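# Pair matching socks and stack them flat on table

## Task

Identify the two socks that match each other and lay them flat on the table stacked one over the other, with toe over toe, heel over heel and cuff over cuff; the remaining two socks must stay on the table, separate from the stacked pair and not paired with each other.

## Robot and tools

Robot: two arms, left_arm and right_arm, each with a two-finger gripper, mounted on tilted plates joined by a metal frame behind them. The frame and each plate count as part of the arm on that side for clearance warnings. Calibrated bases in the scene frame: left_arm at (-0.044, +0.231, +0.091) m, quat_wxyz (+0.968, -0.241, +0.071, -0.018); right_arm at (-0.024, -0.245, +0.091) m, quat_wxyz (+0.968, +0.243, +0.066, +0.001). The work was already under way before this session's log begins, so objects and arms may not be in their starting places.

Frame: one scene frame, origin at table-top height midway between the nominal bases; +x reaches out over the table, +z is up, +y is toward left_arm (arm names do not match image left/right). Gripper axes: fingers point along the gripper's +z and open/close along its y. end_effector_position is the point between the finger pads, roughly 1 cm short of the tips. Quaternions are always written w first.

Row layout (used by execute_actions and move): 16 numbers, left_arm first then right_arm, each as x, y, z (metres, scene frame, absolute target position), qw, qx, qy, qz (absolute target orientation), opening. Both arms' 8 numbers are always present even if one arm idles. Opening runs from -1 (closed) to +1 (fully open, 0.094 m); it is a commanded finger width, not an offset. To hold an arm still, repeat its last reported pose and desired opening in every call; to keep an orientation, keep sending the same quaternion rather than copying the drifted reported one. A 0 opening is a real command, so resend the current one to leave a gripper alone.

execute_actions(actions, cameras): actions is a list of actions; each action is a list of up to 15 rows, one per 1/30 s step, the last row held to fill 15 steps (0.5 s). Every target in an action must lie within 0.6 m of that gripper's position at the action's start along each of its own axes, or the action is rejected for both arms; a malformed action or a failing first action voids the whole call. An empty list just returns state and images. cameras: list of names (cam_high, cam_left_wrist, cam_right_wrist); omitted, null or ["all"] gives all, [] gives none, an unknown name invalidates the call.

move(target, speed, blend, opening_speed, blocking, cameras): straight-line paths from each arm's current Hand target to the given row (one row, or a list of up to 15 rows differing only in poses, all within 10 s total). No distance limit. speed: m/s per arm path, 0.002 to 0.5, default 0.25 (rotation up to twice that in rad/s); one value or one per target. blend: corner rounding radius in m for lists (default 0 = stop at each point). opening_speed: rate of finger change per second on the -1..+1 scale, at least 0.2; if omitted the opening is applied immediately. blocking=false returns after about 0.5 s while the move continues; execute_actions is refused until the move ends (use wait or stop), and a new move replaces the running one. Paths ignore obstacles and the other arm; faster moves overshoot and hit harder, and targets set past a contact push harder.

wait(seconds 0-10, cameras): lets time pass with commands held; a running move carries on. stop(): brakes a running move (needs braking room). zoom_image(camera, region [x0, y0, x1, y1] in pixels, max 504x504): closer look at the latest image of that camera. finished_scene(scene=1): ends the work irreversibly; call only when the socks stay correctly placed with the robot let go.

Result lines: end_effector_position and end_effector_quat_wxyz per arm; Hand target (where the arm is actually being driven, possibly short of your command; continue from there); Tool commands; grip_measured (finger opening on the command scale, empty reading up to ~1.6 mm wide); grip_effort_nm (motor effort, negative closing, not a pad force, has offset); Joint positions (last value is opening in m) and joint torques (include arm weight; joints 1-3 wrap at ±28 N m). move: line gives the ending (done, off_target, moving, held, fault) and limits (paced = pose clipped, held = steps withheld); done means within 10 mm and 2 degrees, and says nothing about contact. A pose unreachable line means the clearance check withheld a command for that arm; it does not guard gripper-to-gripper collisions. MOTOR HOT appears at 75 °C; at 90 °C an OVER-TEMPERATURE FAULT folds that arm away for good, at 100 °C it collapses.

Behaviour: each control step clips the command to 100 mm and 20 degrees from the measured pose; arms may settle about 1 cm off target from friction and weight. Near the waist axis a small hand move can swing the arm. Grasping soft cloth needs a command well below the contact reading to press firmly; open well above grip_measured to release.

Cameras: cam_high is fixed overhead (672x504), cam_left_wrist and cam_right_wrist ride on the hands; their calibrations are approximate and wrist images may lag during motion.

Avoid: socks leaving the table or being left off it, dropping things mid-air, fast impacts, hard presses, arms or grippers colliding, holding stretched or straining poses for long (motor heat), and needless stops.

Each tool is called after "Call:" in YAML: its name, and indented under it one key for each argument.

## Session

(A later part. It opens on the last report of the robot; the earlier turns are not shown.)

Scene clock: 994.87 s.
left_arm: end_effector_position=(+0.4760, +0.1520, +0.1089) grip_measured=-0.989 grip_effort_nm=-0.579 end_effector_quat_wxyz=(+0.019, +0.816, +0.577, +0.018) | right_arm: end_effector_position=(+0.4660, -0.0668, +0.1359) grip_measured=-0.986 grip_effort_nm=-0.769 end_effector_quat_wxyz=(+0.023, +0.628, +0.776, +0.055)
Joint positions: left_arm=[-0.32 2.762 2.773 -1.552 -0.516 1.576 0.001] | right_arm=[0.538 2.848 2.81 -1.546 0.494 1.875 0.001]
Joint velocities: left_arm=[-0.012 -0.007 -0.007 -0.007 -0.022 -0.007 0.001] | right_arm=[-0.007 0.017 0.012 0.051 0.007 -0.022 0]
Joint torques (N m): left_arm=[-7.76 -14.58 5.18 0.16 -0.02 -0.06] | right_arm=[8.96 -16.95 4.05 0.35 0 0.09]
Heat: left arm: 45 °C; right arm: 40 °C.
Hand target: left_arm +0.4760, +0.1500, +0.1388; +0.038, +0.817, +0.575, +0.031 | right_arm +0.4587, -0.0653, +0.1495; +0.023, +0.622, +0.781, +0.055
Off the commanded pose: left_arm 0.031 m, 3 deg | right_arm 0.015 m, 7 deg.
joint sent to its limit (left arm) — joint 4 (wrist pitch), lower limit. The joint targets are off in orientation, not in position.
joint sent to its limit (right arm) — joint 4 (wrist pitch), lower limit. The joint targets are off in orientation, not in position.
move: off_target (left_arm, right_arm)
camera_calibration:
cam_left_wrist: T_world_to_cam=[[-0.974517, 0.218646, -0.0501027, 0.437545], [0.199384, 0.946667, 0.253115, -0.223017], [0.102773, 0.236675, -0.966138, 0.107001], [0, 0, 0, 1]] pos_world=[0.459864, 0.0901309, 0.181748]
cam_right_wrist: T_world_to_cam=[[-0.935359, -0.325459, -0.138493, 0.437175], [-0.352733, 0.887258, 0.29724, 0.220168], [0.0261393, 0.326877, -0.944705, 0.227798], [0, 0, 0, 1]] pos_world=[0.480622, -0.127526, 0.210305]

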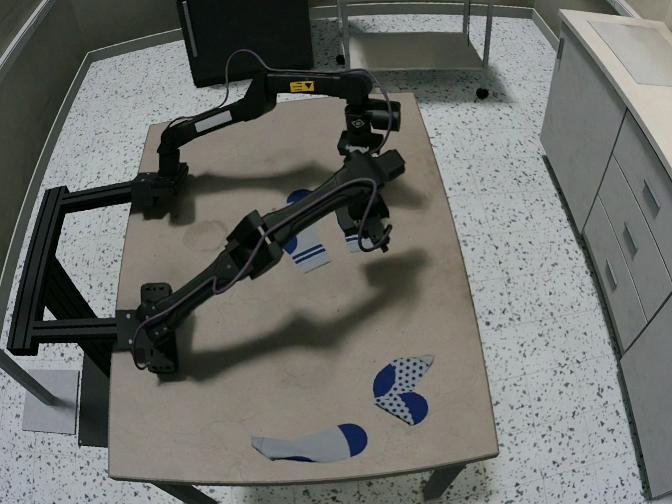

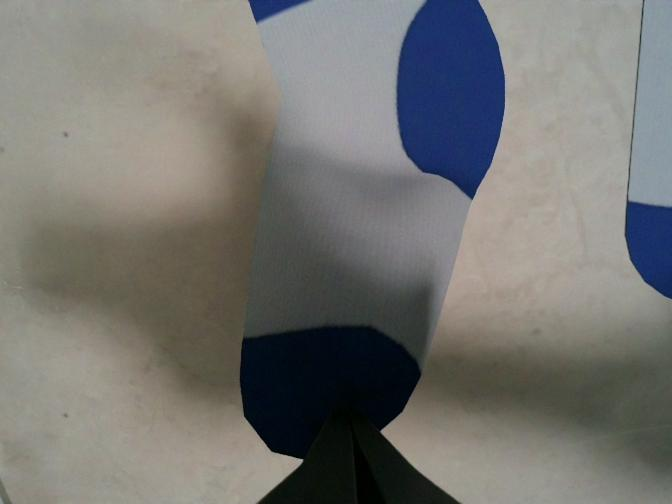

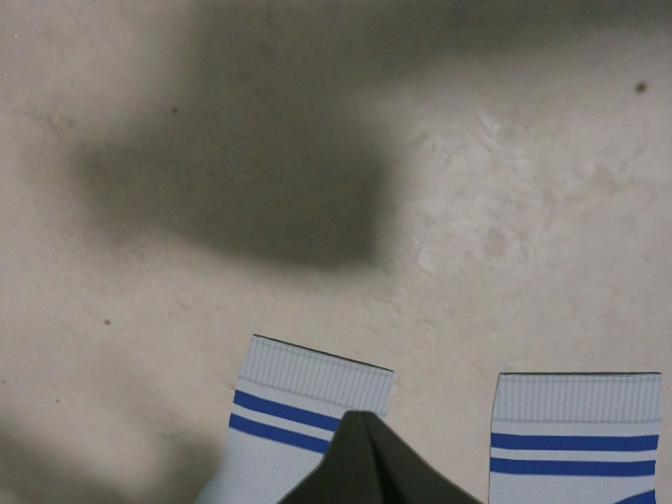

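Call:
move:
  target:
    - [0.472, 0.197, 0.02, 0, 0.8177, 0.5757, 0, -1, 0.470, -0.010, 0.10, 0, 0.6225, 0.7826, 0, -0.4]
  speed: 0.1

Scene clock: 1001.93 s.
left_arm: end_effector_position=(+0.4629, +0.1944, +0.0112) grip_measured=-0.989 grip_effort_nm=-0.593 end_effector_quat_wxyz=(-0.016, +0.822, +0.569, -0.010) | right_arm: end_effector_position=(+0.4732, -0.0267, +0.1016) grip_measured=-0.402 grip_effort_nm=0.085 end_effector_quat_wxyz=(+0.030, +0.630, +0.773, +0.077)
Joint positions: left_arm=[-0.162 2.653 2.292 -1.194 -0.512 1.726 0.001] | right_arm=[0.556 2.967 2.859 -1.435 0.493 1.878 0.028]
Joint velocities: left_arm=[-0.022 -0.002 -0.002 0.007 0.007 -0.037 0] | right_arm=[0.007 -0.012 -0.002 0.037 0.007 0.051 0]
Joint torques (N m): left_arm=[-5.5 -13.01 3.89 0.5 0.1 0.03] | right_arm=[9.35 -12.57 7.19 0.8 -0.02 -0.02]
Heat: left arm: 48 °C; right arm: 42 °C.
Hand target: left_arm +0.4705, +0.1968, +0.0202; +0.001, +0.818, +0.576, -0.001 | right_arm +0.4690, -0.0106, +0.1002; +0.033, +0.621, +0.779, +0.083
Off the commanded pose: left_arm 0.013 m, 2 deg | right_arm 0.017 m, 10 deg.
elbow stopped short (right arm): the move would have taken joint 3 (elbow) straighter than the controller allows.
move: off_target (left_arm, right_arm)
camera_calibration:
cam_left_wrist: T_world_to_cam=[[-0.970563, 0.237556, 0.039679, 0.404134], [0.239652, 0.936161, 0.257235, -0.252482], [0.0239618, 0.259171, -0.965534, 0.0359321], [0, 0, 0, 1]] pos_world=[0.451884, 0.131046, 0.0836051]
cam_right_wrist: T_world_to_cam=[[-0.931242, -0.315692, -0.182009, 0.454934], [-0.358707, 0.882115, 0.305291, 0.199218], [0.0641746, 0.349588, -0.934703, 0.163657], [0, 0, 0, 1]] pos_world=[0.484612, -0.0893265, 0.174954]

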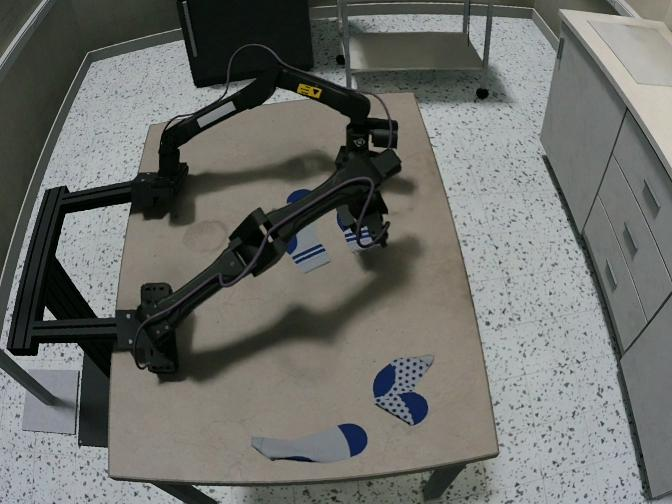

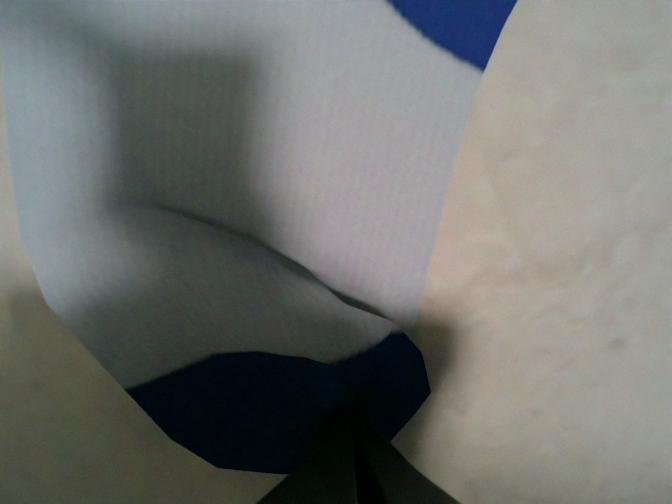

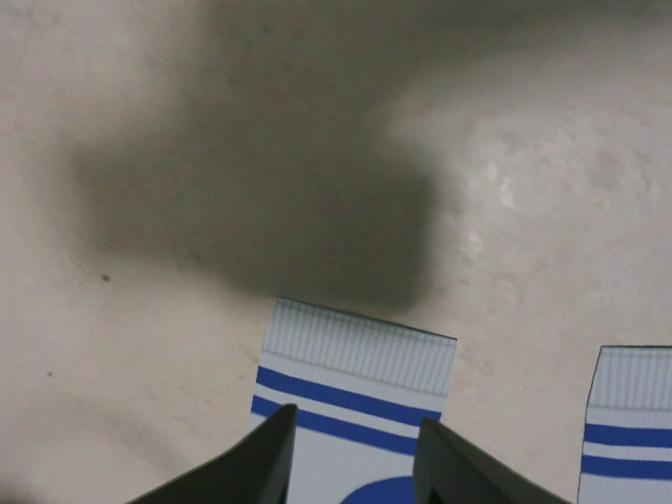

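Call:
move:
  target:
    - [0.472, 0.197, 0.02, 0, 0.8177, 0.5757, 0, -1, 0.468, 0.003, 0.04, 0, 0.6494, 0.7604, 0, -0.4]
  speed: 0.1
  cameras: ["cam_right_wrist"]

Scene clock: 1008.10 s.
left_arm: end_effector_position=(+0.4629, +0.1944, +0.0112) grip_measured=-0.989 grip_effort_nm=-0.589 end_effector_quat_wxyz=(-0.016, +0.822, +0.569, -0.010) | right_arm: end_effector_position=(+0.4675, -0.0021, +0.0484) grip_measured=-0.402 grip_effort_nm=0.090 end_effector_quat_wxyz=(+0.025, +0.643, +0.762, +0.066)
Joint positions: left_arm=[-0.162 2.653 2.292 -1.194 -0.512 1.727 0.001] | right_arm=[0.549 3.081 2.859 -1.343 0.492 1.917 0.028]
Joint velocities: left_arm=[0.002 -0.002 -0.022 -0.007 -0.007 -0.007 0] | right_arm=[-0.007 0.002 0.002 -0.007 0.066 -0.022 -0.001]
Joint torques (N m): left_arm=[-5.48 -12.07 5.48 0.4 0.03 0.02] | right_arm=[7.32 -13.05 7.28 0.77 -0.02 0.1]
Heat: left arm: 48 °C; right arm: 41 °C.
Hand target: left_arm +0.4720, +0.1969, +0.0200; +0.000, +0.818, +0.575, +0.000 | right_arm +0.4675, +0.0027, +0.0402; +0.024, +0.647, +0.759, +0.068
Off the commanded pose: left_arm 0.013 m, 2 deg | right_arm 0.010 m, 8 deg.
elbow stopped short (right arm): the move would have taken joint 3 (elbow) straighter than the controller allows.
move: off_target (left_arm, right_arm)
camera_calibration:
cam_right_wrist: T_world_to_cam=[[-0.945438, -0.284757, -0.158308, 0.453303], [-0.321242, 0.895779, 0.307219, 0.174177], [0.0543264, 0.341311, -0.938379, 0.110526], [0, 0, 0, 1]] pos_world=[0.478518, -0.0646668, 0.121966]
Images, in order (width x height): cam_right_wrist 672x504.

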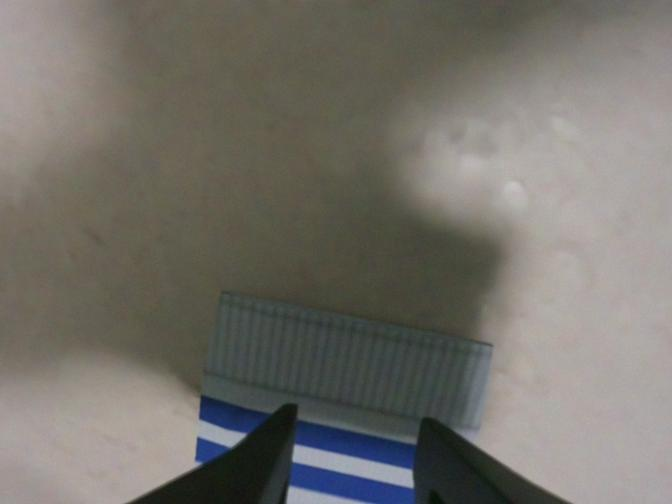

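Call:
move:
  target:
    - [0.472, 0.197, 0.02, 0, 0.8177, 0.5757, 0, -1, 0.463, -0.005, 0.005, 0, 0.6494, 0.7604, 0, -0.4]
    - [0.472, 0.197, 0.02, 0, 0.8177, 0.5757, 0, -1, 0.460, -0.006, -0.014, 0, 0.6494, 0.7604, 0, -0.4]
  speed: 0.05
  cameras: ["cam_right_wrist"]

Scene clock: 1014.87 s.
left_arm: end_effector_position=(+0.4629, +0.1944, +0.0112) grip_measured=-0.989 grip_effort_nm=-0.593 end_effector_quat_wxyz=(-0.016, +0.822, +0.569, -0.010) | right_arm: end_effector_position=(+0.4720, -0.0101, +0.0223) grip_measured=-0.402 grip_effort_nm=0.090 end_effector_quat_wxyz=(+0.022, +0.655, +0.753, +0.057)
Joint positions: left_arm=[-0.162 2.653 2.292 -1.194 -0.512 1.727 0.001] | right_arm=[0.511 3.101 2.827 -1.292 0.494 1.914 0.028]
Joint velocities: left_arm=[-0.012 -0.012 0.002 -0.037 -0.007 -0.007 0] | right_arm=[0.002 -0.007 0.002 0.037 0.037 0.007 0]
Joint torques (N m): left_arm=[-5.38 -12.19 5.6 0.4 0.04 0.07] | right_arm=[6.17 -12 2.39 1.01 0 -0.06]
Heat: left arm: 47 °C; right arm: 40 °C.
Hand target: left_arm +0.4720, +0.1969, +0.0200; +0.000, +0.818, +0.576, +0.000 | right_arm +0.4581, -0.0081, -0.0119; +0.011, +0.649, +0.760, +0.031
Off the commanded pose: left_arm 0.013 m, 2 deg | right_arm 0.039 m, 7 deg.
elbow stopped short (right arm): the move would have taken joint 3 (elbow) straighter than the controller allows.
joint sent to its limit (right arm) — joint 2 (shoulder), upper limit. The joint targets are off in position and orientation.
move: off_target (left_arm, right_arm)
camera_calibration:
cam_right_wrist: T_world_to_cam=[[-0.956081, -0.257592, -0.139841, 0.456032], [-0.289136, 0.907104, 0.30588, 0.175811], [0.0480582, 0.332879, -0.941744, 0.0914791], [0, 0, 0, 1]] pos_world=[0.48244, -0.0724599, 0.0961449]
Images, in order (width x height): cam_right_wrist 672x504.

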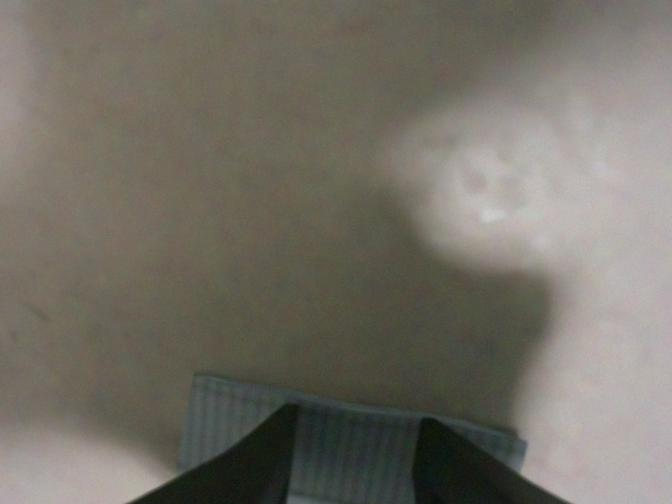

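Call:
move:
  target:
    - [0.472, 0.197, 0.02, 0, 0.8177, 0.5757, 0, -1, 0.450, 0.006, 0.05, 0, 0.6494, 0.7604, 0, -0.4]
    - [0.472, 0.197, 0.02, 0, 0.8177, 0.5757, 0, -1, 0.450, 0.006, -0.01, 0, 0.6494, 0.7604, 0, -0.4]
  speed: 0.06
  cameras: ["cam_right_wrist"]

Scene clock: 1027.93 s.
left_arm: end_effector_position=(+0.4629, +0.1944, +0.0112) grip_measured=-0.989 grip_effort_nm=-0.593 end_effector_quat_wxyz=(-0.016, +0.822, +0.569, -0.010) | right_arm: end_effector_position=(+0.4575, +0.0011, +0.0216) grip_measured=-0.402 grip_effort_nm=0.081 end_effector_quat_wxyz=(+0.014, +0.653, +0.756, +0.047)
Joint positions: left_arm=[-0.162 2.653 2.292 -1.194 -0.512 1.727 0.001] | right_arm=[0.537 3.107 2.809 -1.309 0.486 1.95 0.028]
Joint velocities: left_arm=[-0.002 0.002 -0.002 -0.051 -0.037 -0.022 -0.001] | right_arm=[-0.007 0.007 -0.007 0.022 -0.007 -0.037 0]
Joint torques (N m): left_arm=[-5.39 -12.12 5.64 0.42 0.04 0.05] | right_arm=[6.3 -12.27 2.58 1.12 0.03 -0.1]
Heat: left arm: 47 °C; right arm: 39 °C.
Hand target: left_arm +0.4720, +0.1969, +0.0200; +0.000, +0.818, +0.576, +0.000 | right_arm +0.4480, +0.0042, -0.0082; +0.009, +0.649, +0.760, +0.030
Off the commanded pose: left_arm 0.013 m, 2 deg | right_arm 0.033 m, 6 deg.
elbow stopped short (right arm): the move would have taken joint 3 (elbow) straighter than the controller allows.
joint sent to its limit (right arm) — joint 2 (shoulder), upper limit. The joint targets are off in orientation, not in position.
move: off_target (left_arm, right_arm)
camera_calibration:
cam_right_wrist: T_world_to_cam=[[-0.957406, -0.264974, -0.11473, 0.444979], [-0.287878, 0.90673, 0.308166, 0.16098], [0.0223729, 0.328068, -0.944389, 0.099545], [0, 0, 0, 1]] pos_world=[0.470141, -0.0607155, 0.0954528]
Images, in order (width x height): cam_right_wrist 672x504.

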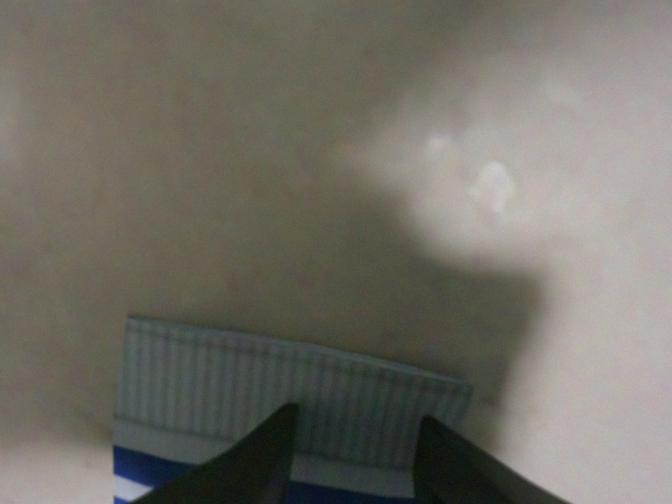

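Call:
move:
  target:
    - [0.472, 0.197, 0.02, 0, 0.8177, 0.5757, 0, -1, 0.448, 0.004, -0.018, 0, 0.6494, 0.7604, 0, -0.4]
  speed: 0.04
  cameras: []

Call:
move:
  target:
    - [0.472, 0.197, 0.02, 0, 0.8177, 0.5757, 0, -1, 0.448, 0.004, -0.018, 0, 0.6494, 0.7604, 0, -1]
  opening_speed: 0.4
  cameras: ["cam_right_wrist"]

Scene clock: 1033.10 s.
left_arm: end_effector_position=(+0.4629, +0.1944, +0.0112) grip_measured=-0.989 grip_effort_nm=-0.589 end_effector_quat_wxyz=(-0.016, +0.822, +0.569, -0.010) | right_arm: end_effector_position=(+0.4572, +0.0013, +0.0212) grip_measured=-0.402 grip_effort_nm=0.081 end_effector_quat_wxyz=(+0.014, +0.653, +0.756, +0.047)
Joint positions: left_arm=[-0.162 2.653 2.292 -1.194 -0.512 1.727 0.001] | right_arm=[0.537 3.098 2.789 -1.298 0.486 1.949 0.028]
Joint velocities: left_arm=[0.012 -0.002 -0.002 0.007 0.051 -0.022 0] | right_arm=[-0.007 0.002 0.002 0.037 -0.007 0.022 -0.002]
Joint torques (N m): left_arm=[-5.45 -12.05 5.72 0.41 0.08 0.02] | right_arm=[5.75 -11.7 2.44 1.1 0.04 -0.08]
Heat: left arm: 47 °C; right arm: 38 °C.
Hand target: left_arm +0.4720, +0.1969, +0.0200; +0.000, +0.818, +0.576, +0.000 | right_arm +0.4455, +0.0017, -0.0154; +0.007, +0.649, +0.760, +0.023
Off the commanded pose: left_arm 0.013 m, 2 deg | right_arm 0.040 m, 6 deg.
joint sent to its limit (right arm) — joint 2 (shoulder), upper limit. The joint targets are off in position and orientation.
move: off_target (left_arm, right_arm)
No camera images: "cameras" was empty.

Scene clock: 1034.80 s.
left_arm: end_effector_position=(+0.4629, +0.1944, +0.0112) grip_measured=-0.989 grip_effort_nm=-0.589 end_effector_quat_wxyz=(-0.016, +0.822, +0.569, -0.010) | right_arm: end_effector_position=(+0.4593, +0.0032, +0.0217) grip_measured=-0.986 grip_effort_nm=-0.779 end_effector_quat_wxyz=(+0.014, +0.655, +0.754, +0.053)
Joint positions: left_arm=[-0.162 2.653 2.292 -1.194 -0.512 1.728 0.001] | right_arm=[0.537 3.094 2.782 -1.282 0.482 1.949 0.001]
Joint velocities: left_arm=[-0.002 -0.007 -0.007 0.022 0.007 -0.007 0] | right_arm=[-0.012 -0.012 0.002 -0.022 -0.022 -0.066 0.002]
Joint torques (N m): left_arm=[-5.33 -12.16 5.55 0.41 0.04 0.05] | right_arm=[5.76 -11.41 2.78 0.97 0.07 -0.09]
Heat: left arm: 47 °C; right arm: 38 °C.
Hand target: left_arm +0.4720, +0.1969, +0.0200; +0.000, +0.818, +0.575, +0.000 | right_arm +0.4457, +0.0020, -0.0156; +0.007, +0.649, +0.760, +0.024
Off the commanded pose: left_arm 0.013 m, 2 deg | right_arm 0.041 m, 6 deg.
joint sent to its limit (right arm) — joint 2 (shoulder), upper limit. The joint targets are off in position and orientation.
move: off_target (left_arm, right_arm)
camera_calibration:
cam_right_wrist: T_world_to_cam=[[-0.95768, -0.259487, -0.124558, 0.447603], [-0.286156, 0.904982, 0.314837, 0.158703], [0.0310264, 0.337156, -0.940937, 0.0948112], [0, 0, 0, 1]] pos_world=[0.471132, -0.059442, 0.0949984]
Images, in order (width x height): cam_right_wrist 672x504.

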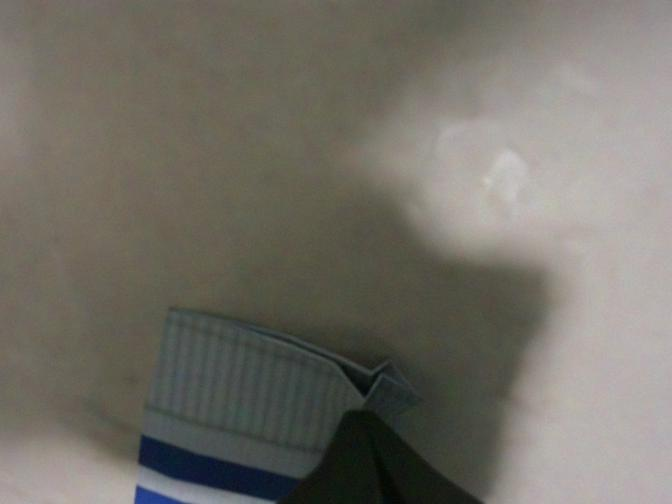

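Call:
move:
  target:
    - [0.455, 0.203, 0.13, 0, 0.8177, 0.5757, 0, -1, 0.435, -0.013, 0.14, 0, 0.6494, 0.7604, 0, -1]
    - [0.321, 0.179, 0.13, 0, 0.7518, 0.6594, 0, -1, 0.343, -0.043, 0.14, 0, 0.5446, 0.8387, 0, -1]
  speed: [0.08, 0.1]

Call:
zoom_image:
  camera: "cam_high"
  region: [260, 100, 430, 290]

Scene clock: 1046.93 s.
left_arm: end_effector_position=(+0.3182, +0.1865, +0.1175) grip_measured=-0.989 grip_effort_nm=-0.589 end_effector_quat_wxyz=(-0.027, +0.754, +0.656, -0.007) | right_arm: end_effector_position=(+0.3450, -0.0445, +0.1272) grip_measured=-0.986 grip_effort_nm=-0.769 end_effector_quat_wxyz=(-0.005, +0.549, +0.836, -0.014)
Joint positions: left_arm=[-0.389 2.042 1.498 -1.157 -0.512 1.235 0] | right_arm=[0.693 2.498 1.978 -1.309 0.456 1.925 0.001]
Joint velocities: left_arm=[0.002 0.012 0.007 -0.022 -0.066 0.022 0] | right_arm=[0.002 -0.022 -0.012 0.037 -0.037 -0.066 -0.002]
Joint torques (N m): left_arm=[-5.55 -9.96 4.41 0.32 0.03 -0.09] | right_arm=[7.56 -15.16 4.14 0.46 -0.03 -0.09]
Heat: left arm: 47 °C; right arm: 40 °C.
Hand target: left_arm +0.3211, +0.1818, +0.1310; -0.003, +0.752, +0.659, +0.001 | right_arm +0.3434, -0.0416, +0.1392; +0.000, +0.544, +0.839, +0.002
Off the commanded pose: left_arm 0.015 m, 3 deg | right_arm 0.013 m, 2 deg.
elbow stopped short (right arm): the move would have taken joint 3 (elbow) straighter than the controller allows.
move: off_target (left_arm, right_arm)
camera_calibration:
cam_left_wrist: T_world_to_cam=[[-0.998692, 0.0175927, 0.0480154, 0.310366], [0.0304321, 0.959057, 0.281574, -0.178301], [-0.0410958, 0.282667, -0.958337, 0.159563], [0, 0, 0, 1]] pos_world=[0.321944, 0.120437, 0.188217]
cam_right_wrist: T_world_to_cam=[[-0.859931, -0.510347, 0.00802326, 0.277187], [-0.488208, 0.827009, 0.278763, 0.206775], [-0.148901, 0.2358, -0.960327, 0.273805], [0, 0, 0, 1]] pos_world=[0.380081, -0.0941063, 0.203077]

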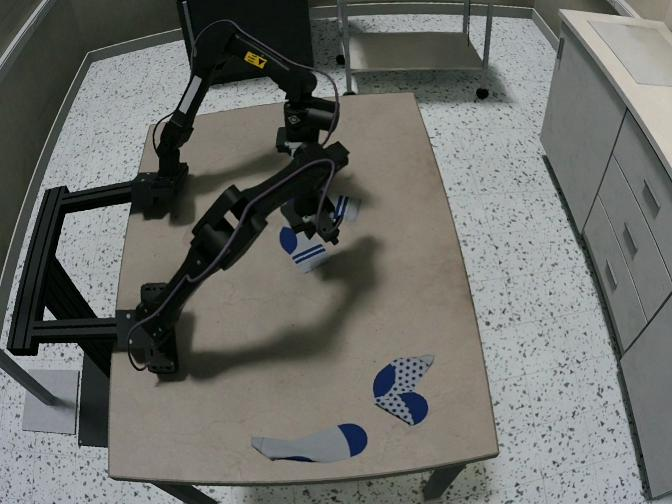

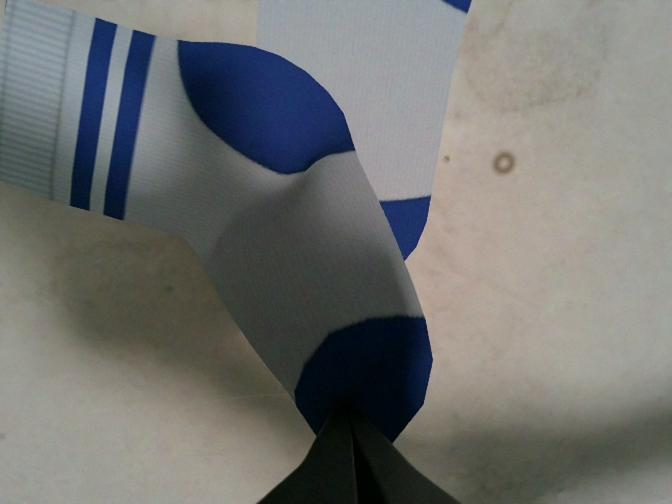

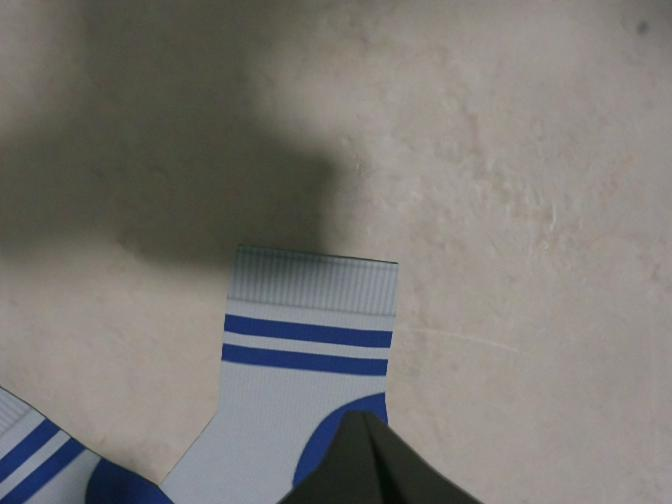

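Scaled by 2.653.

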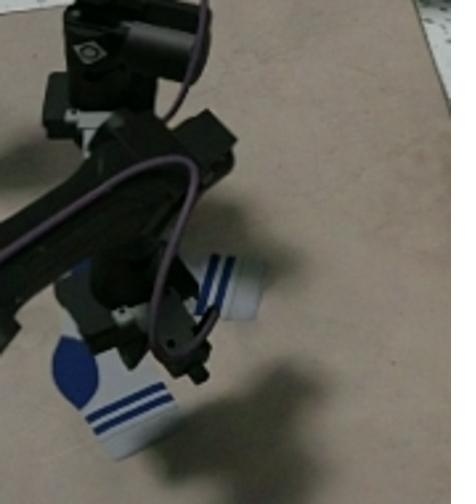

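Call:
move:
  target:
    - [0.33, 0.08, 0.25, 0, 0.7518, 0.6594, 0, -1, 0.28, -0.30, 0.20, 0, 0.5446, 0.8387, 0, -0.4]
    - [0.34, -0.06, 0.28, 0, 0.7518, 0.6594, 0, -1, 0.28, -0.33, 0.20, 0, 0.5446, 0.8387, 0, -0.4]
  speed: [0.15, 0.12]
  blend: [0.03, 0]

Call:
zoom_image:
  camera: "cam_high"
  region: [220, 120, 420, 310]

Scene clock: 1064.40 s.
left_arm: end_effector_position=(+0.3470, -0.0497, +0.2715) grip_measured=-0.989 grip_effort_nm=-0.584 end_effector_quat_wxyz=(+0.153, +0.741, +0.653, +0.022) | right_arm: end_effector_position=(+0.2867, -0.3276, +0.1977) grip_measured=-0.402 grip_effort_nm=0.085 end_effector_quat_wxyz=(+0.000, +0.549, +0.836, +0.001)
Joint positions: left_arm=[-0.877 2.635 2.659 -1.568 -0.472 0.864 0] | right_arm=[0.251 1.591 1.41 -1.38 0.507 1.414 0.028]
Joint velocities: left_arm=[-0.022 0.002 -0.002 0.037 0.007 -0.022 0] | right_arm=[0.007 -0.007 0.007 0.022 -0.037 -0.022 -0.001]
Joint torques (N m): left_arm=[-6.19 -8.23 7.24 0.78 0 -0.08] | right_arm=[3.14 -8.16 4.66 0.14 0.12 -0.05]
Heat: left arm: 47 °C; right arm: 41 °C.
Hand target: left_arm +0.3402, -0.0600, +0.2772; +0.162, +0.744, +0.648, +0.018 | right_arm +0.2799, -0.3335, +0.1999; +0.001, +0.545, +0.838, -0.006
Off the commanded pose: left_arm 0.015 m, 18 deg | right_arm 0.007 m, 1 deg.
joint sent to its limit (left arm) — joint 4 (wrist pitch), lower limit. The joint targets are off in orientation, not in position.
move: off_target (left_arm)
camera_calibration:
cam_left_wrist: T_world_to_cam=[[-0.97272, -0.0162352, -0.231413, 0.401023], [-0.0285608, 0.99834, 0.0500119, 0.0893086], [0.230217, 0.0552569, -0.971569, 0.273331], [0, 0, 0, 1]] pos_world=[0.329708, -0.097753, 0.353895]
cam_right_wrist: T_world_to_cam=[[-0.860369, -0.509144, -0.0231996, 0.0886931], [-0.494076, 0.822002, 0.283198, 0.391916], [-0.125119, 0.255117, -0.958781, 0.398722], [0, 0, 0, 1]] pos_world=[0.319833, -0.378719, 0.273355]

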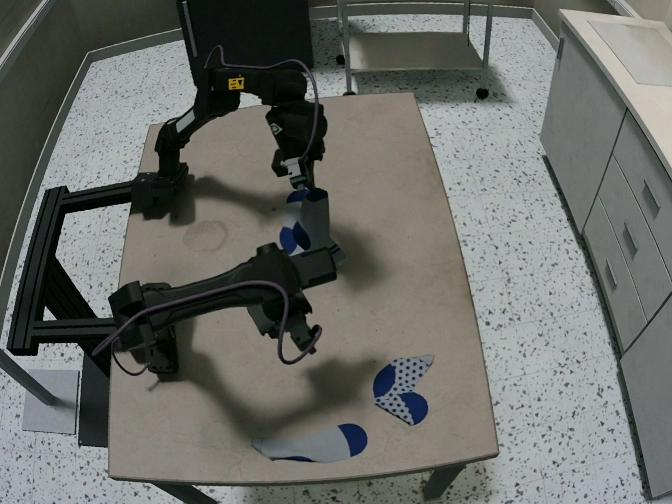

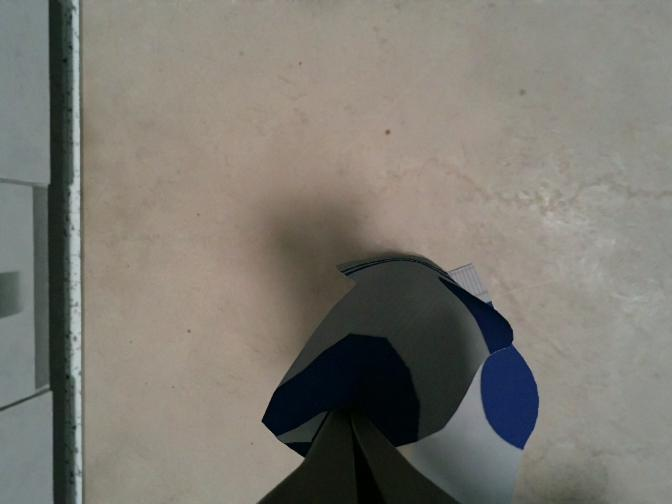

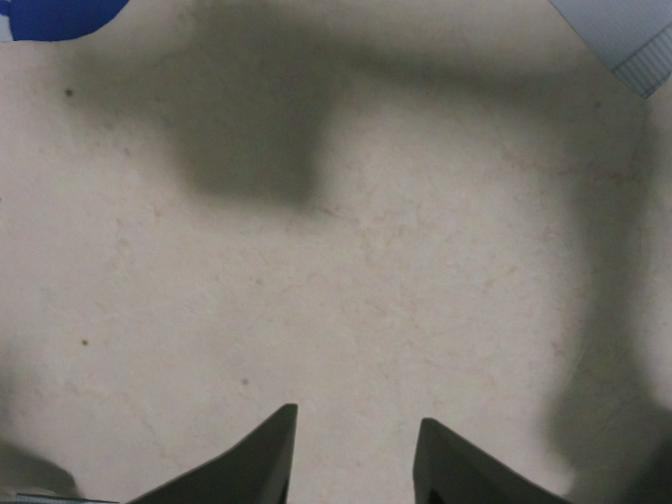

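Scaled by 2.520.

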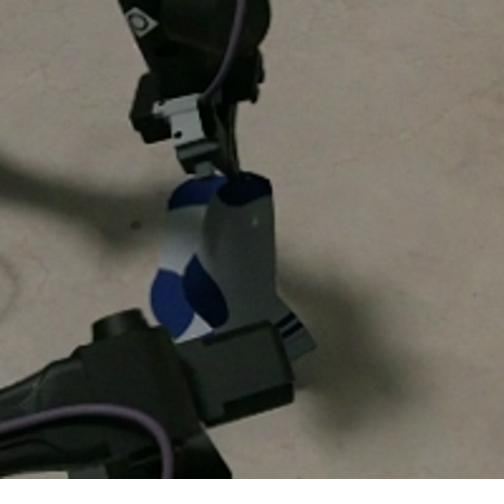

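Call:
move:
  target:
    - [0.335, -0.08, 0.24, 0, 0.7518, 0.6594, 0, -1, 0.28, -0.33, 0.20, 0, 0.5446, 0.8387, 0, -0.4]
    - [0.325, -0.03, 0.18, 0, 0.7518, 0.6594, 0, -1, 0.28, -0.33, 0.20, 0, 0.5446, 0.8387, 0, -0.4]
    - [0.32, 0.06, 0.11, 0, 0.7518, 0.6594, 0, -1, 0.28, -0.33, 0.20, 0, 0.5446, 0.8387, 0, -0.4]
    - [0.32, 0.145, 0.02, 0, 0.7518, 0.6594, 0, -1, 0.28, -0.33, 0.20, 0, 0.5446, 0.8387, 0, -0.4]
  speed: 0.1
  blend: 0.02

Call:
zoom_image:
  camera: "cam_high"
  region: [220, 150, 400, 310]

Scene clock: 1078.43 s.
left_arm: end_effector_position=(+0.3098, +0.1440, +0.0133) grip_measured=-0.989 grip_effort_nm=-0.579 end_effector_quat_wxyz=(-0.013, +0.756, +0.655, -0.014) | right_arm: end_effector_position=(+0.2865, -0.3276, +0.1977) grip_measured=-0.402 grip_effort_nm=0.090 end_effector_quat_wxyz=(+0.000, +0.549, +0.836, +0.001)
Joint positions: left_arm=[-0.343 2.228 1.308 -0.734 -0.494 1.304 0] | right_arm=[0.251 1.591 1.41 -1.381 0.507 1.414 0.028]
Joint velocities: left_arm=[-0.007 -0.012 -0.007 0.051 -0.022 -0.007 0] | right_arm=[0.027 -0.002 -0.002 -0.007 0.022 0.051 0]
Joint torques (N m): left_arm=[-4.15 -10.5 3.38 0.36 0 0.02] | right_arm=[3.56 -8.31 4.29 0.26 0.01 -0.06]
Heat: left arm: 47 °C; right arm: 39 °C.
Hand target: left_arm +0.3172, +0.1462, +0.0223; +0.004, +0.751, +0.660, -0.006 | right_arm +0.2801, -0.3300, +0.1998; +0.000, +0.545, +0.839, +0.000
Off the commanded pose: left_arm 0.012 m, 2 deg | right_arm 0.007 m, 1 deg.
move: off_target (left_arm)
camera_calibration:
cam_left_wrist: T_world_to_cam=[[-0.998925, 0.0234328, 0.0400087, 0.307094], [0.0328296, 0.966796, 0.253433, -0.109445], [-0.0327416, 0.254474, -0.966525, 0.0729869], [0, 0, 0, 1]] pos_world=[0.312746, 0.0800421, 0.0859943]
cam_right_wrist: T_world_to_cam=[[-0.86, -0.509796, -0.0225603, 0.0880819], [-0.494512, 0.821677, 0.28338, 0.391851], [-0.125929, 0.254863, -0.958742, 0.398853], [0, 0, 0, 1]] pos_world=[0.319753, -0.378724, 0.273342]

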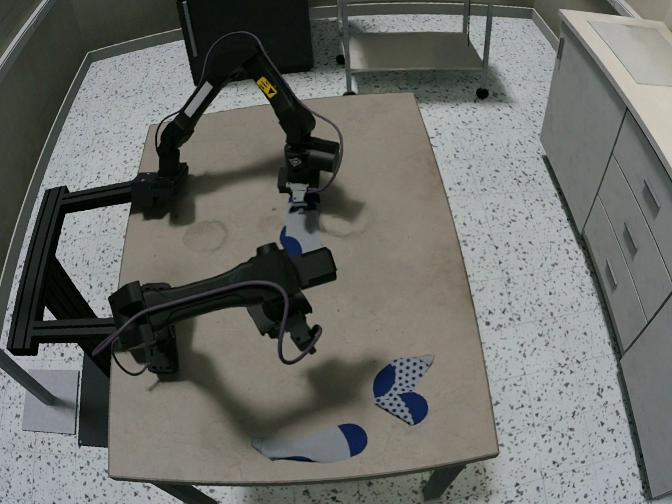

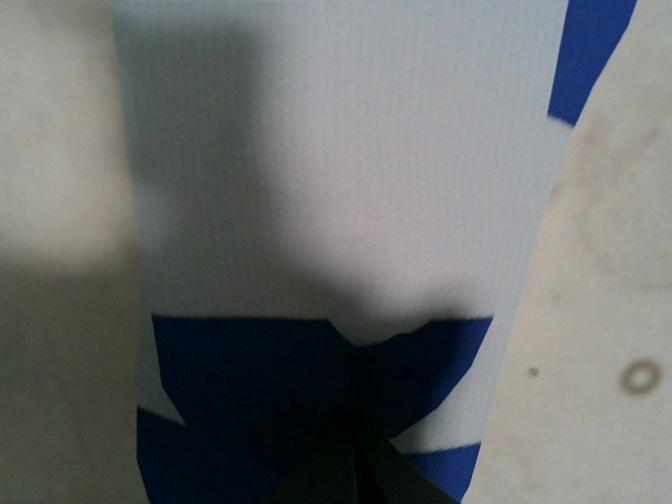

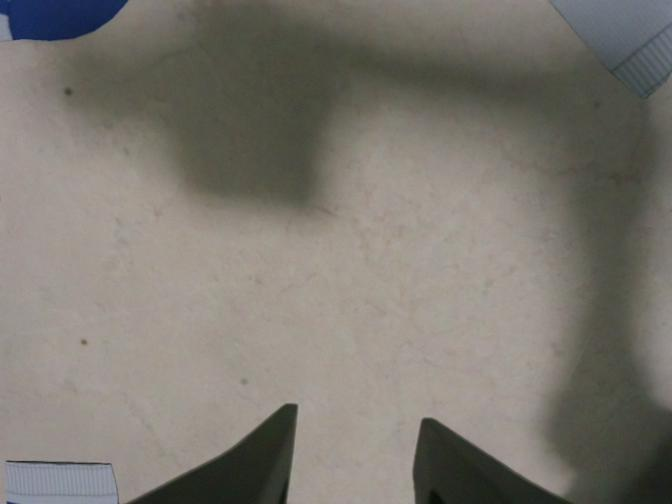

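Scaled by 2.800.

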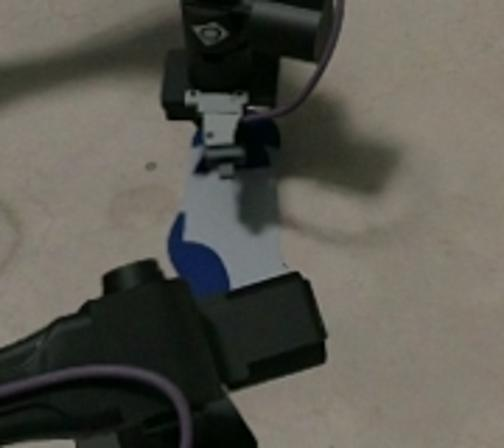

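Call:
move:
  target:
    - [0.32, 0.145, 0.02, 0, 0.7518, 0.6594, 0, -1, 0.34, -0.085, 0.09, 0, 0.5446, 0.8387, 0, -0.4]
  speed: 0.15

Call:
zoom_image:
  camera: "cam_right_wrist"
  region: [100, 150, 504, 504]

Scene clock: 1083.97 s.
left_arm: end_effector_position=(+0.3107, +0.1454, +0.0133) grip_measured=-0.989 grip_effort_nm=-0.579 end_effector_quat_wxyz=(-0.015, +0.756, +0.655, -0.009) | right_arm: end_effector_position=(+0.3375, -0.0917, +0.0882) grip_measured=-0.402 grip_effort_nm=0.085 end_effector_quat_wxyz=(-0.005, +0.544, +0.839, -0.003)
Joint positions: left_arm=[-0.343 2.228 1.308 -0.733 -0.503 1.304 0] | right_arm=[0.585 2.326 1.616 -1.045 0.473 1.786 0.028]
Joint velocities: left_arm=[-0.012 -0.012 -0.007 0.022 0.037 -0.007 0] | right_arm=[0.002 0.012 0.017 0.037 -0.007 -0.066 0]
Joint torques (N m): left_arm=[-4.29 -8.91 4.98 0.36 0 0.06] | right_arm=[6.93 -9.44 7.15 0.43 -0.01 0.07]
Heat: left arm: 47 °C; right arm: 38 °C.
Hand target: left_arm +0.3200, +0.1449, +0.0199; +0.000, +0.752, +0.659, +0.000 | right_arm +0.3409, -0.0818, +0.0901; -0.001, +0.544, +0.839, +0.005
Off the commanded pose: left_arm 0.011 m, 2 deg | right_arm 0.007 m, 1 deg.
move: off_target (left_arm)
camera_calibration:
cam_left_wrist: T_world_to_cam=[[-0.999085, 0.0236578, 0.035633, 0.308025], [0.0321633, 0.964724, 0.261291, -0.110412], [-0.0281944, 0.262198, -0.964602, 0.0700773], [0, 0, 0, 1]] pos_world=[0.31327, 0.0808554, 0.0854705]
cam_right_wrist: T_world_to_cam=[[-0.854151, -0.519918, -0.0105915, 0.245748], [-0.500493, 0.816369, 0.288182, 0.255268], [-0.141184, 0.251452, -0.957517, 0.244907], [0, 0, 0, 1]] pos_world=[0.372242, -0.142206, 0.163542]

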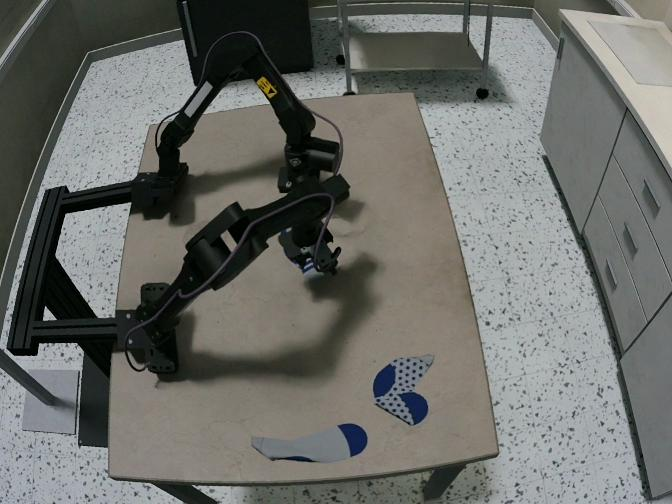

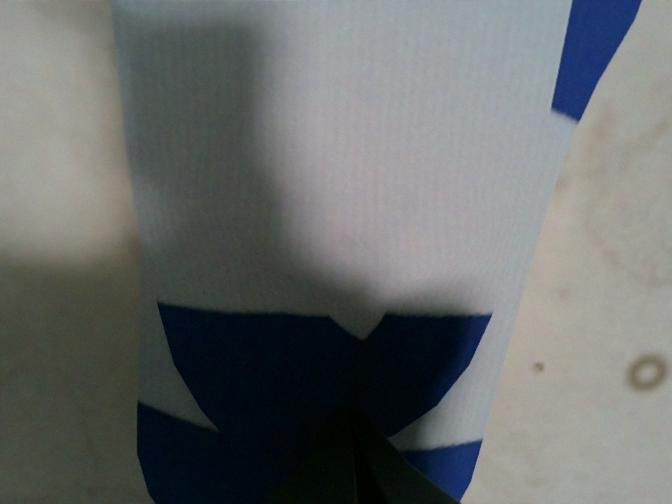

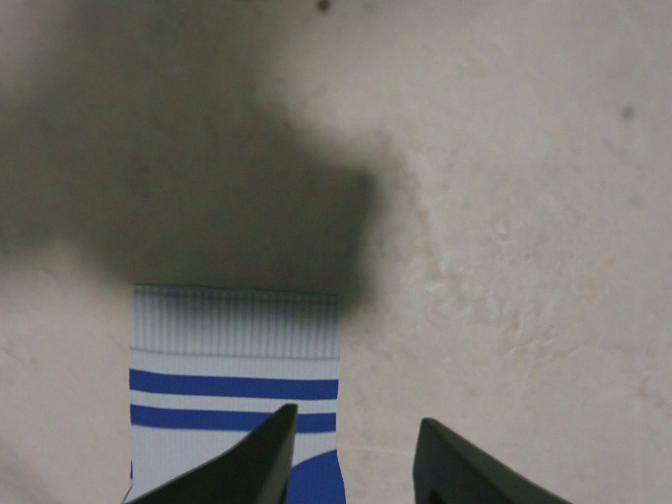

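Scaled by 1.248.

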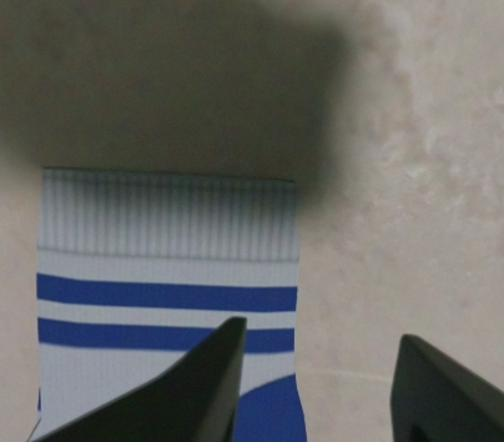

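Call:
move:
  target:
    - [0.32, 0.145, 0.02, 0, 0.7518, 0.6594, 0, -1, 0.376, -0.056, 0.04, 0, 0.5075, 0.8616, 0, -0.4]
  speed: 0.1
  cameras: ["cam_right_wrist"]

Scene clock: 1089.53 s.
left_arm: end_effector_position=(+0.3108, +0.1455, +0.0133) grip_measured=-0.989 grip_effort_nm=-0.579 end_effector_quat_wxyz=(-0.015, +0.756, +0.655, -0.009) | right_arm: end_effector_position=(+0.3708, -0.0594, +0.0446) grip_measured=-0.402 grip_effort_nm=0.085 end_effector_quat_wxyz=(-0.006, +0.510, +0.860, +0.000)
Joint positions: left_arm=[-0.343 2.228 1.308 -0.733 -0.504 1.304 0] | right_arm=[0.551 2.548 1.821 -1.006 0.475 1.665 0.028]
Joint velocities: left_arm=[-0.012 -0.007 0.002 -0.022 -0.037 -0.066 0] | right_arm=[0.007 -0.007 -0.017 0.022 -0.007 0.051 0]
Joint torques (N m): left_arm=[-4.33 -8.87 4.92 0.33 -0.03 0.03] | right_arm=[6.23 -10.52 7.08 0.44 0.12 -0.1]
Heat: left arm: 47 °C; right arm: 38 °C.
Hand target: left_arm +0.3200, +0.1449, +0.0199; +0.000, +0.752, +0.659, +0.000 | right_arm +0.3757, -0.0563, +0.0400; +0.000, +0.508, +0.861, +0.000
Off the commanded pose: left_arm 0.011 m, 2 deg | right_arm 0.008 m, 1 deg.
move: off_target (left_arm)
camera_calibration:
cam_right_wrist: T_world_to_cam=[[-0.809519, -0.586882, -0.015762, 0.27022], [-0.564998, 0.771476, 0.292579, 0.279278], [-0.159549, 0.245754, -0.956111, 0.206119], [0, 0, 0, 1]] pos_world=[0.409426, -0.107523, 0.119621]
Images, in order (width x height): cam_right_wrist 672x504.

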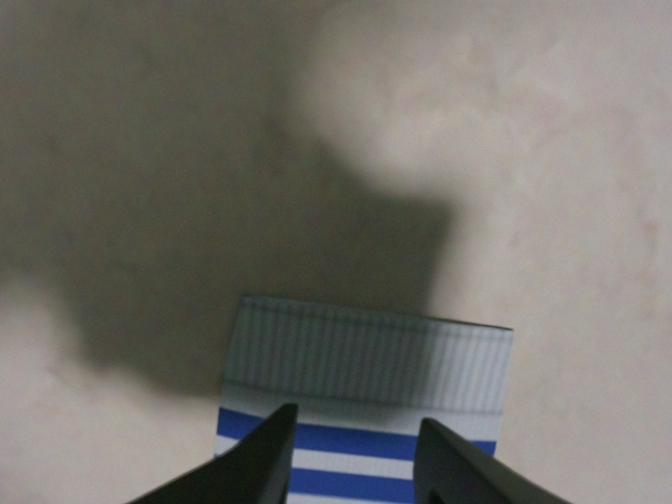

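Call:
move:
  target:
    - [0.32, 0.145, 0.02, 0, 0.7518, 0.6594, 0, -1, 0.370, -0.057, -0.008, 0, 0.5075, 0.8616, 0, -0.4]
    - [0.32, 0.145, 0.02, 0, 0.7518, 0.6594, 0, -1, 0.368, -0.057, -0.02, 0, 0.5075, 0.8616, 0, -0.4]
  speed: 0.05
  cameras: ["cam_right_wrist"]

Scene clock: 1094.40 s.
left_arm: end_effector_position=(+0.3108, +0.1455, +0.0133) grip_measured=-0.989 grip_effort_nm=-0.584 end_effector_quat_wxyz=(-0.015, +0.756, +0.655, -0.009) | right_arm: end_effector_position=(+0.3786, -0.0576, +0.0178) grip_measured=-0.402 grip_effort_nm=0.085 end_effector_quat_wxyz=(+0.005, +0.509, +0.861, +0.016)
Joint positions: left_arm=[-0.343 2.228 1.308 -0.733 -0.504 1.304 0] | right_arm=[0.52 2.569 1.763 -0.867 0.485 1.609 0.028]
Joint velocities: left_arm=[-0.012 0.002 0.002 -0.066 0.007 0.007 -0.001] | right_arm=[-0.007 0.012 -0.017 0.007 -0.007 -0.051 0.001]
Joint torques (N m): left_arm=[-4.19 -8.88 4.92 0.39 -0.04 0.02] | right_arm=[4.4 -7.99 1.99 1.33 0.09 -0.11]
Heat: left arm: 46 °C; right arm: 39 °C.
Hand target: left_arm +0.3200, +0.1449, +0.0199; +0.000, +0.752, +0.659, +0.000 | right_arm +0.3663, -0.0584, -0.0177; -0.001, +0.507, +0.862, -0.002
Off the commanded pose: left_arm 0.011 m, 2 deg | right_arm 0.039 m, 2 deg.
move: off_target (left_arm, right_arm)
camera_calibration:
cam_right_wrist: T_world_to_cam=[[-0.807517, -0.587357, -0.0541059, 0.27709], [-0.576319, 0.766144, 0.284394, 0.294246], [-0.125588, 0.260835, -0.95718, 0.169401], [0, 0, 0, 1]] pos_world=[0.41461, -0.10687, 0.0934581]
Images, in order (width x height): cam_right_wrist 672x504.

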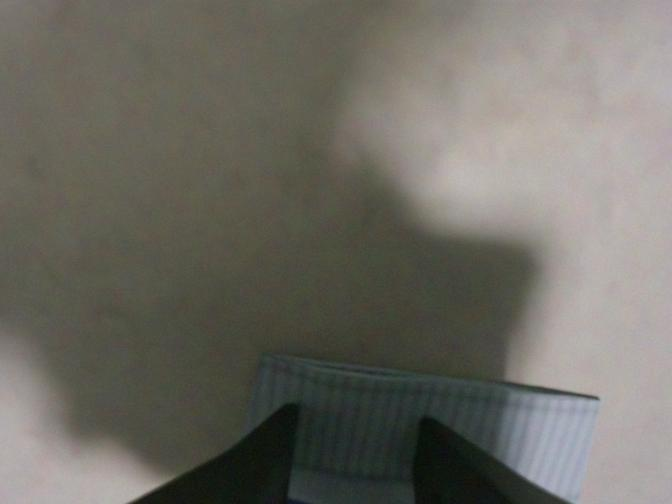

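Call:
move:
  target:
    - [0.32, 0.145, 0.02, 0, 0.7518, 0.6594, 0, -1, 0.358, -0.064, 0.05, 0, 0.5075, 0.8616, 0, -0.4]
    - [0.32, 0.145, 0.02, 0, 0.7518, 0.6594, 0, -1, 0.357, -0.064, 0.0, 0, 0.5075, 0.8616, 0, -0.4]
    - [0.32, 0.145, 0.02, 0, 0.7518, 0.6594, 0, -1, 0.353, -0.063, -0.02, 0, 0.5075, 0.8616, 0, -0.4]
  speed: 0.06
  cameras: ["cam_right_wrist"]

Scene clock: 1100.73 s.
left_arm: end_effector_position=(+0.3110, +0.1456, +0.0133) grip_measured=-0.989 grip_effort_nm=-0.579 end_effector_quat_wxyz=(-0.015, +0.756, +0.655, -0.009) | right_arm: end_effector_position=(+0.3620, -0.0646, +0.0174) grip_measured=-0.402 grip_effort_nm=0.090 end_effector_quat_wxyz=(+0.005, +0.507, +0.862, +0.012)
Joint positions: left_arm=[-0.343 2.228 1.308 -0.732 -0.504 1.304 0] | right_arm=[0.526 2.515 1.654 -0.822 0.487 1.614 0.028]
Joint velocities: left_arm=[-0.007 -0.002 0.007 0.007 -0.037 -0.066 0.001] | right_arm=[-0.017 -0.007 -0.007 -0.007 0.066 -0.095 -0.001]
Joint torques (N m): left_arm=[-4.31 -8.85 4.93 0.36 -0.05 -0.01] | right_arm=[4.05 -7.31 2.03 1.42 0.06 -0.12]
Heat: left arm: 46 °C; right arm: 39 °C.
Hand target: left_arm +0.3200, +0.1449, +0.0199; +0.000, +0.752, +0.659, +0.000 | right_arm +0.3510, -0.0645, -0.0178; -0.001, +0.507, +0.862, -0.002
Off the commanded pose: left_arm 0.011 m, 2 deg | right_arm 0.038 m, 2 deg.
move: off_target (left_arm, right_arm)
camera_calibration:
cam_right_wrist: T_world_to_cam=[[-0.804502, -0.592078, -0.0471262, 0.258069], [-0.579334, 0.764737, 0.282044, 0.291185], [-0.130953, 0.254207, -0.958243, 0.170212], [0, 0, 0, 1]] pos_world=[0.3986, -0.113152, 0.0931395]
Images, in order (width x height): cam_right_wrist 672x504.

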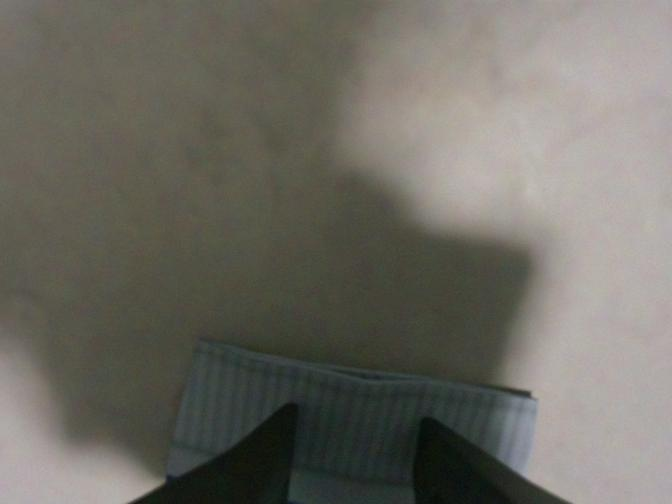

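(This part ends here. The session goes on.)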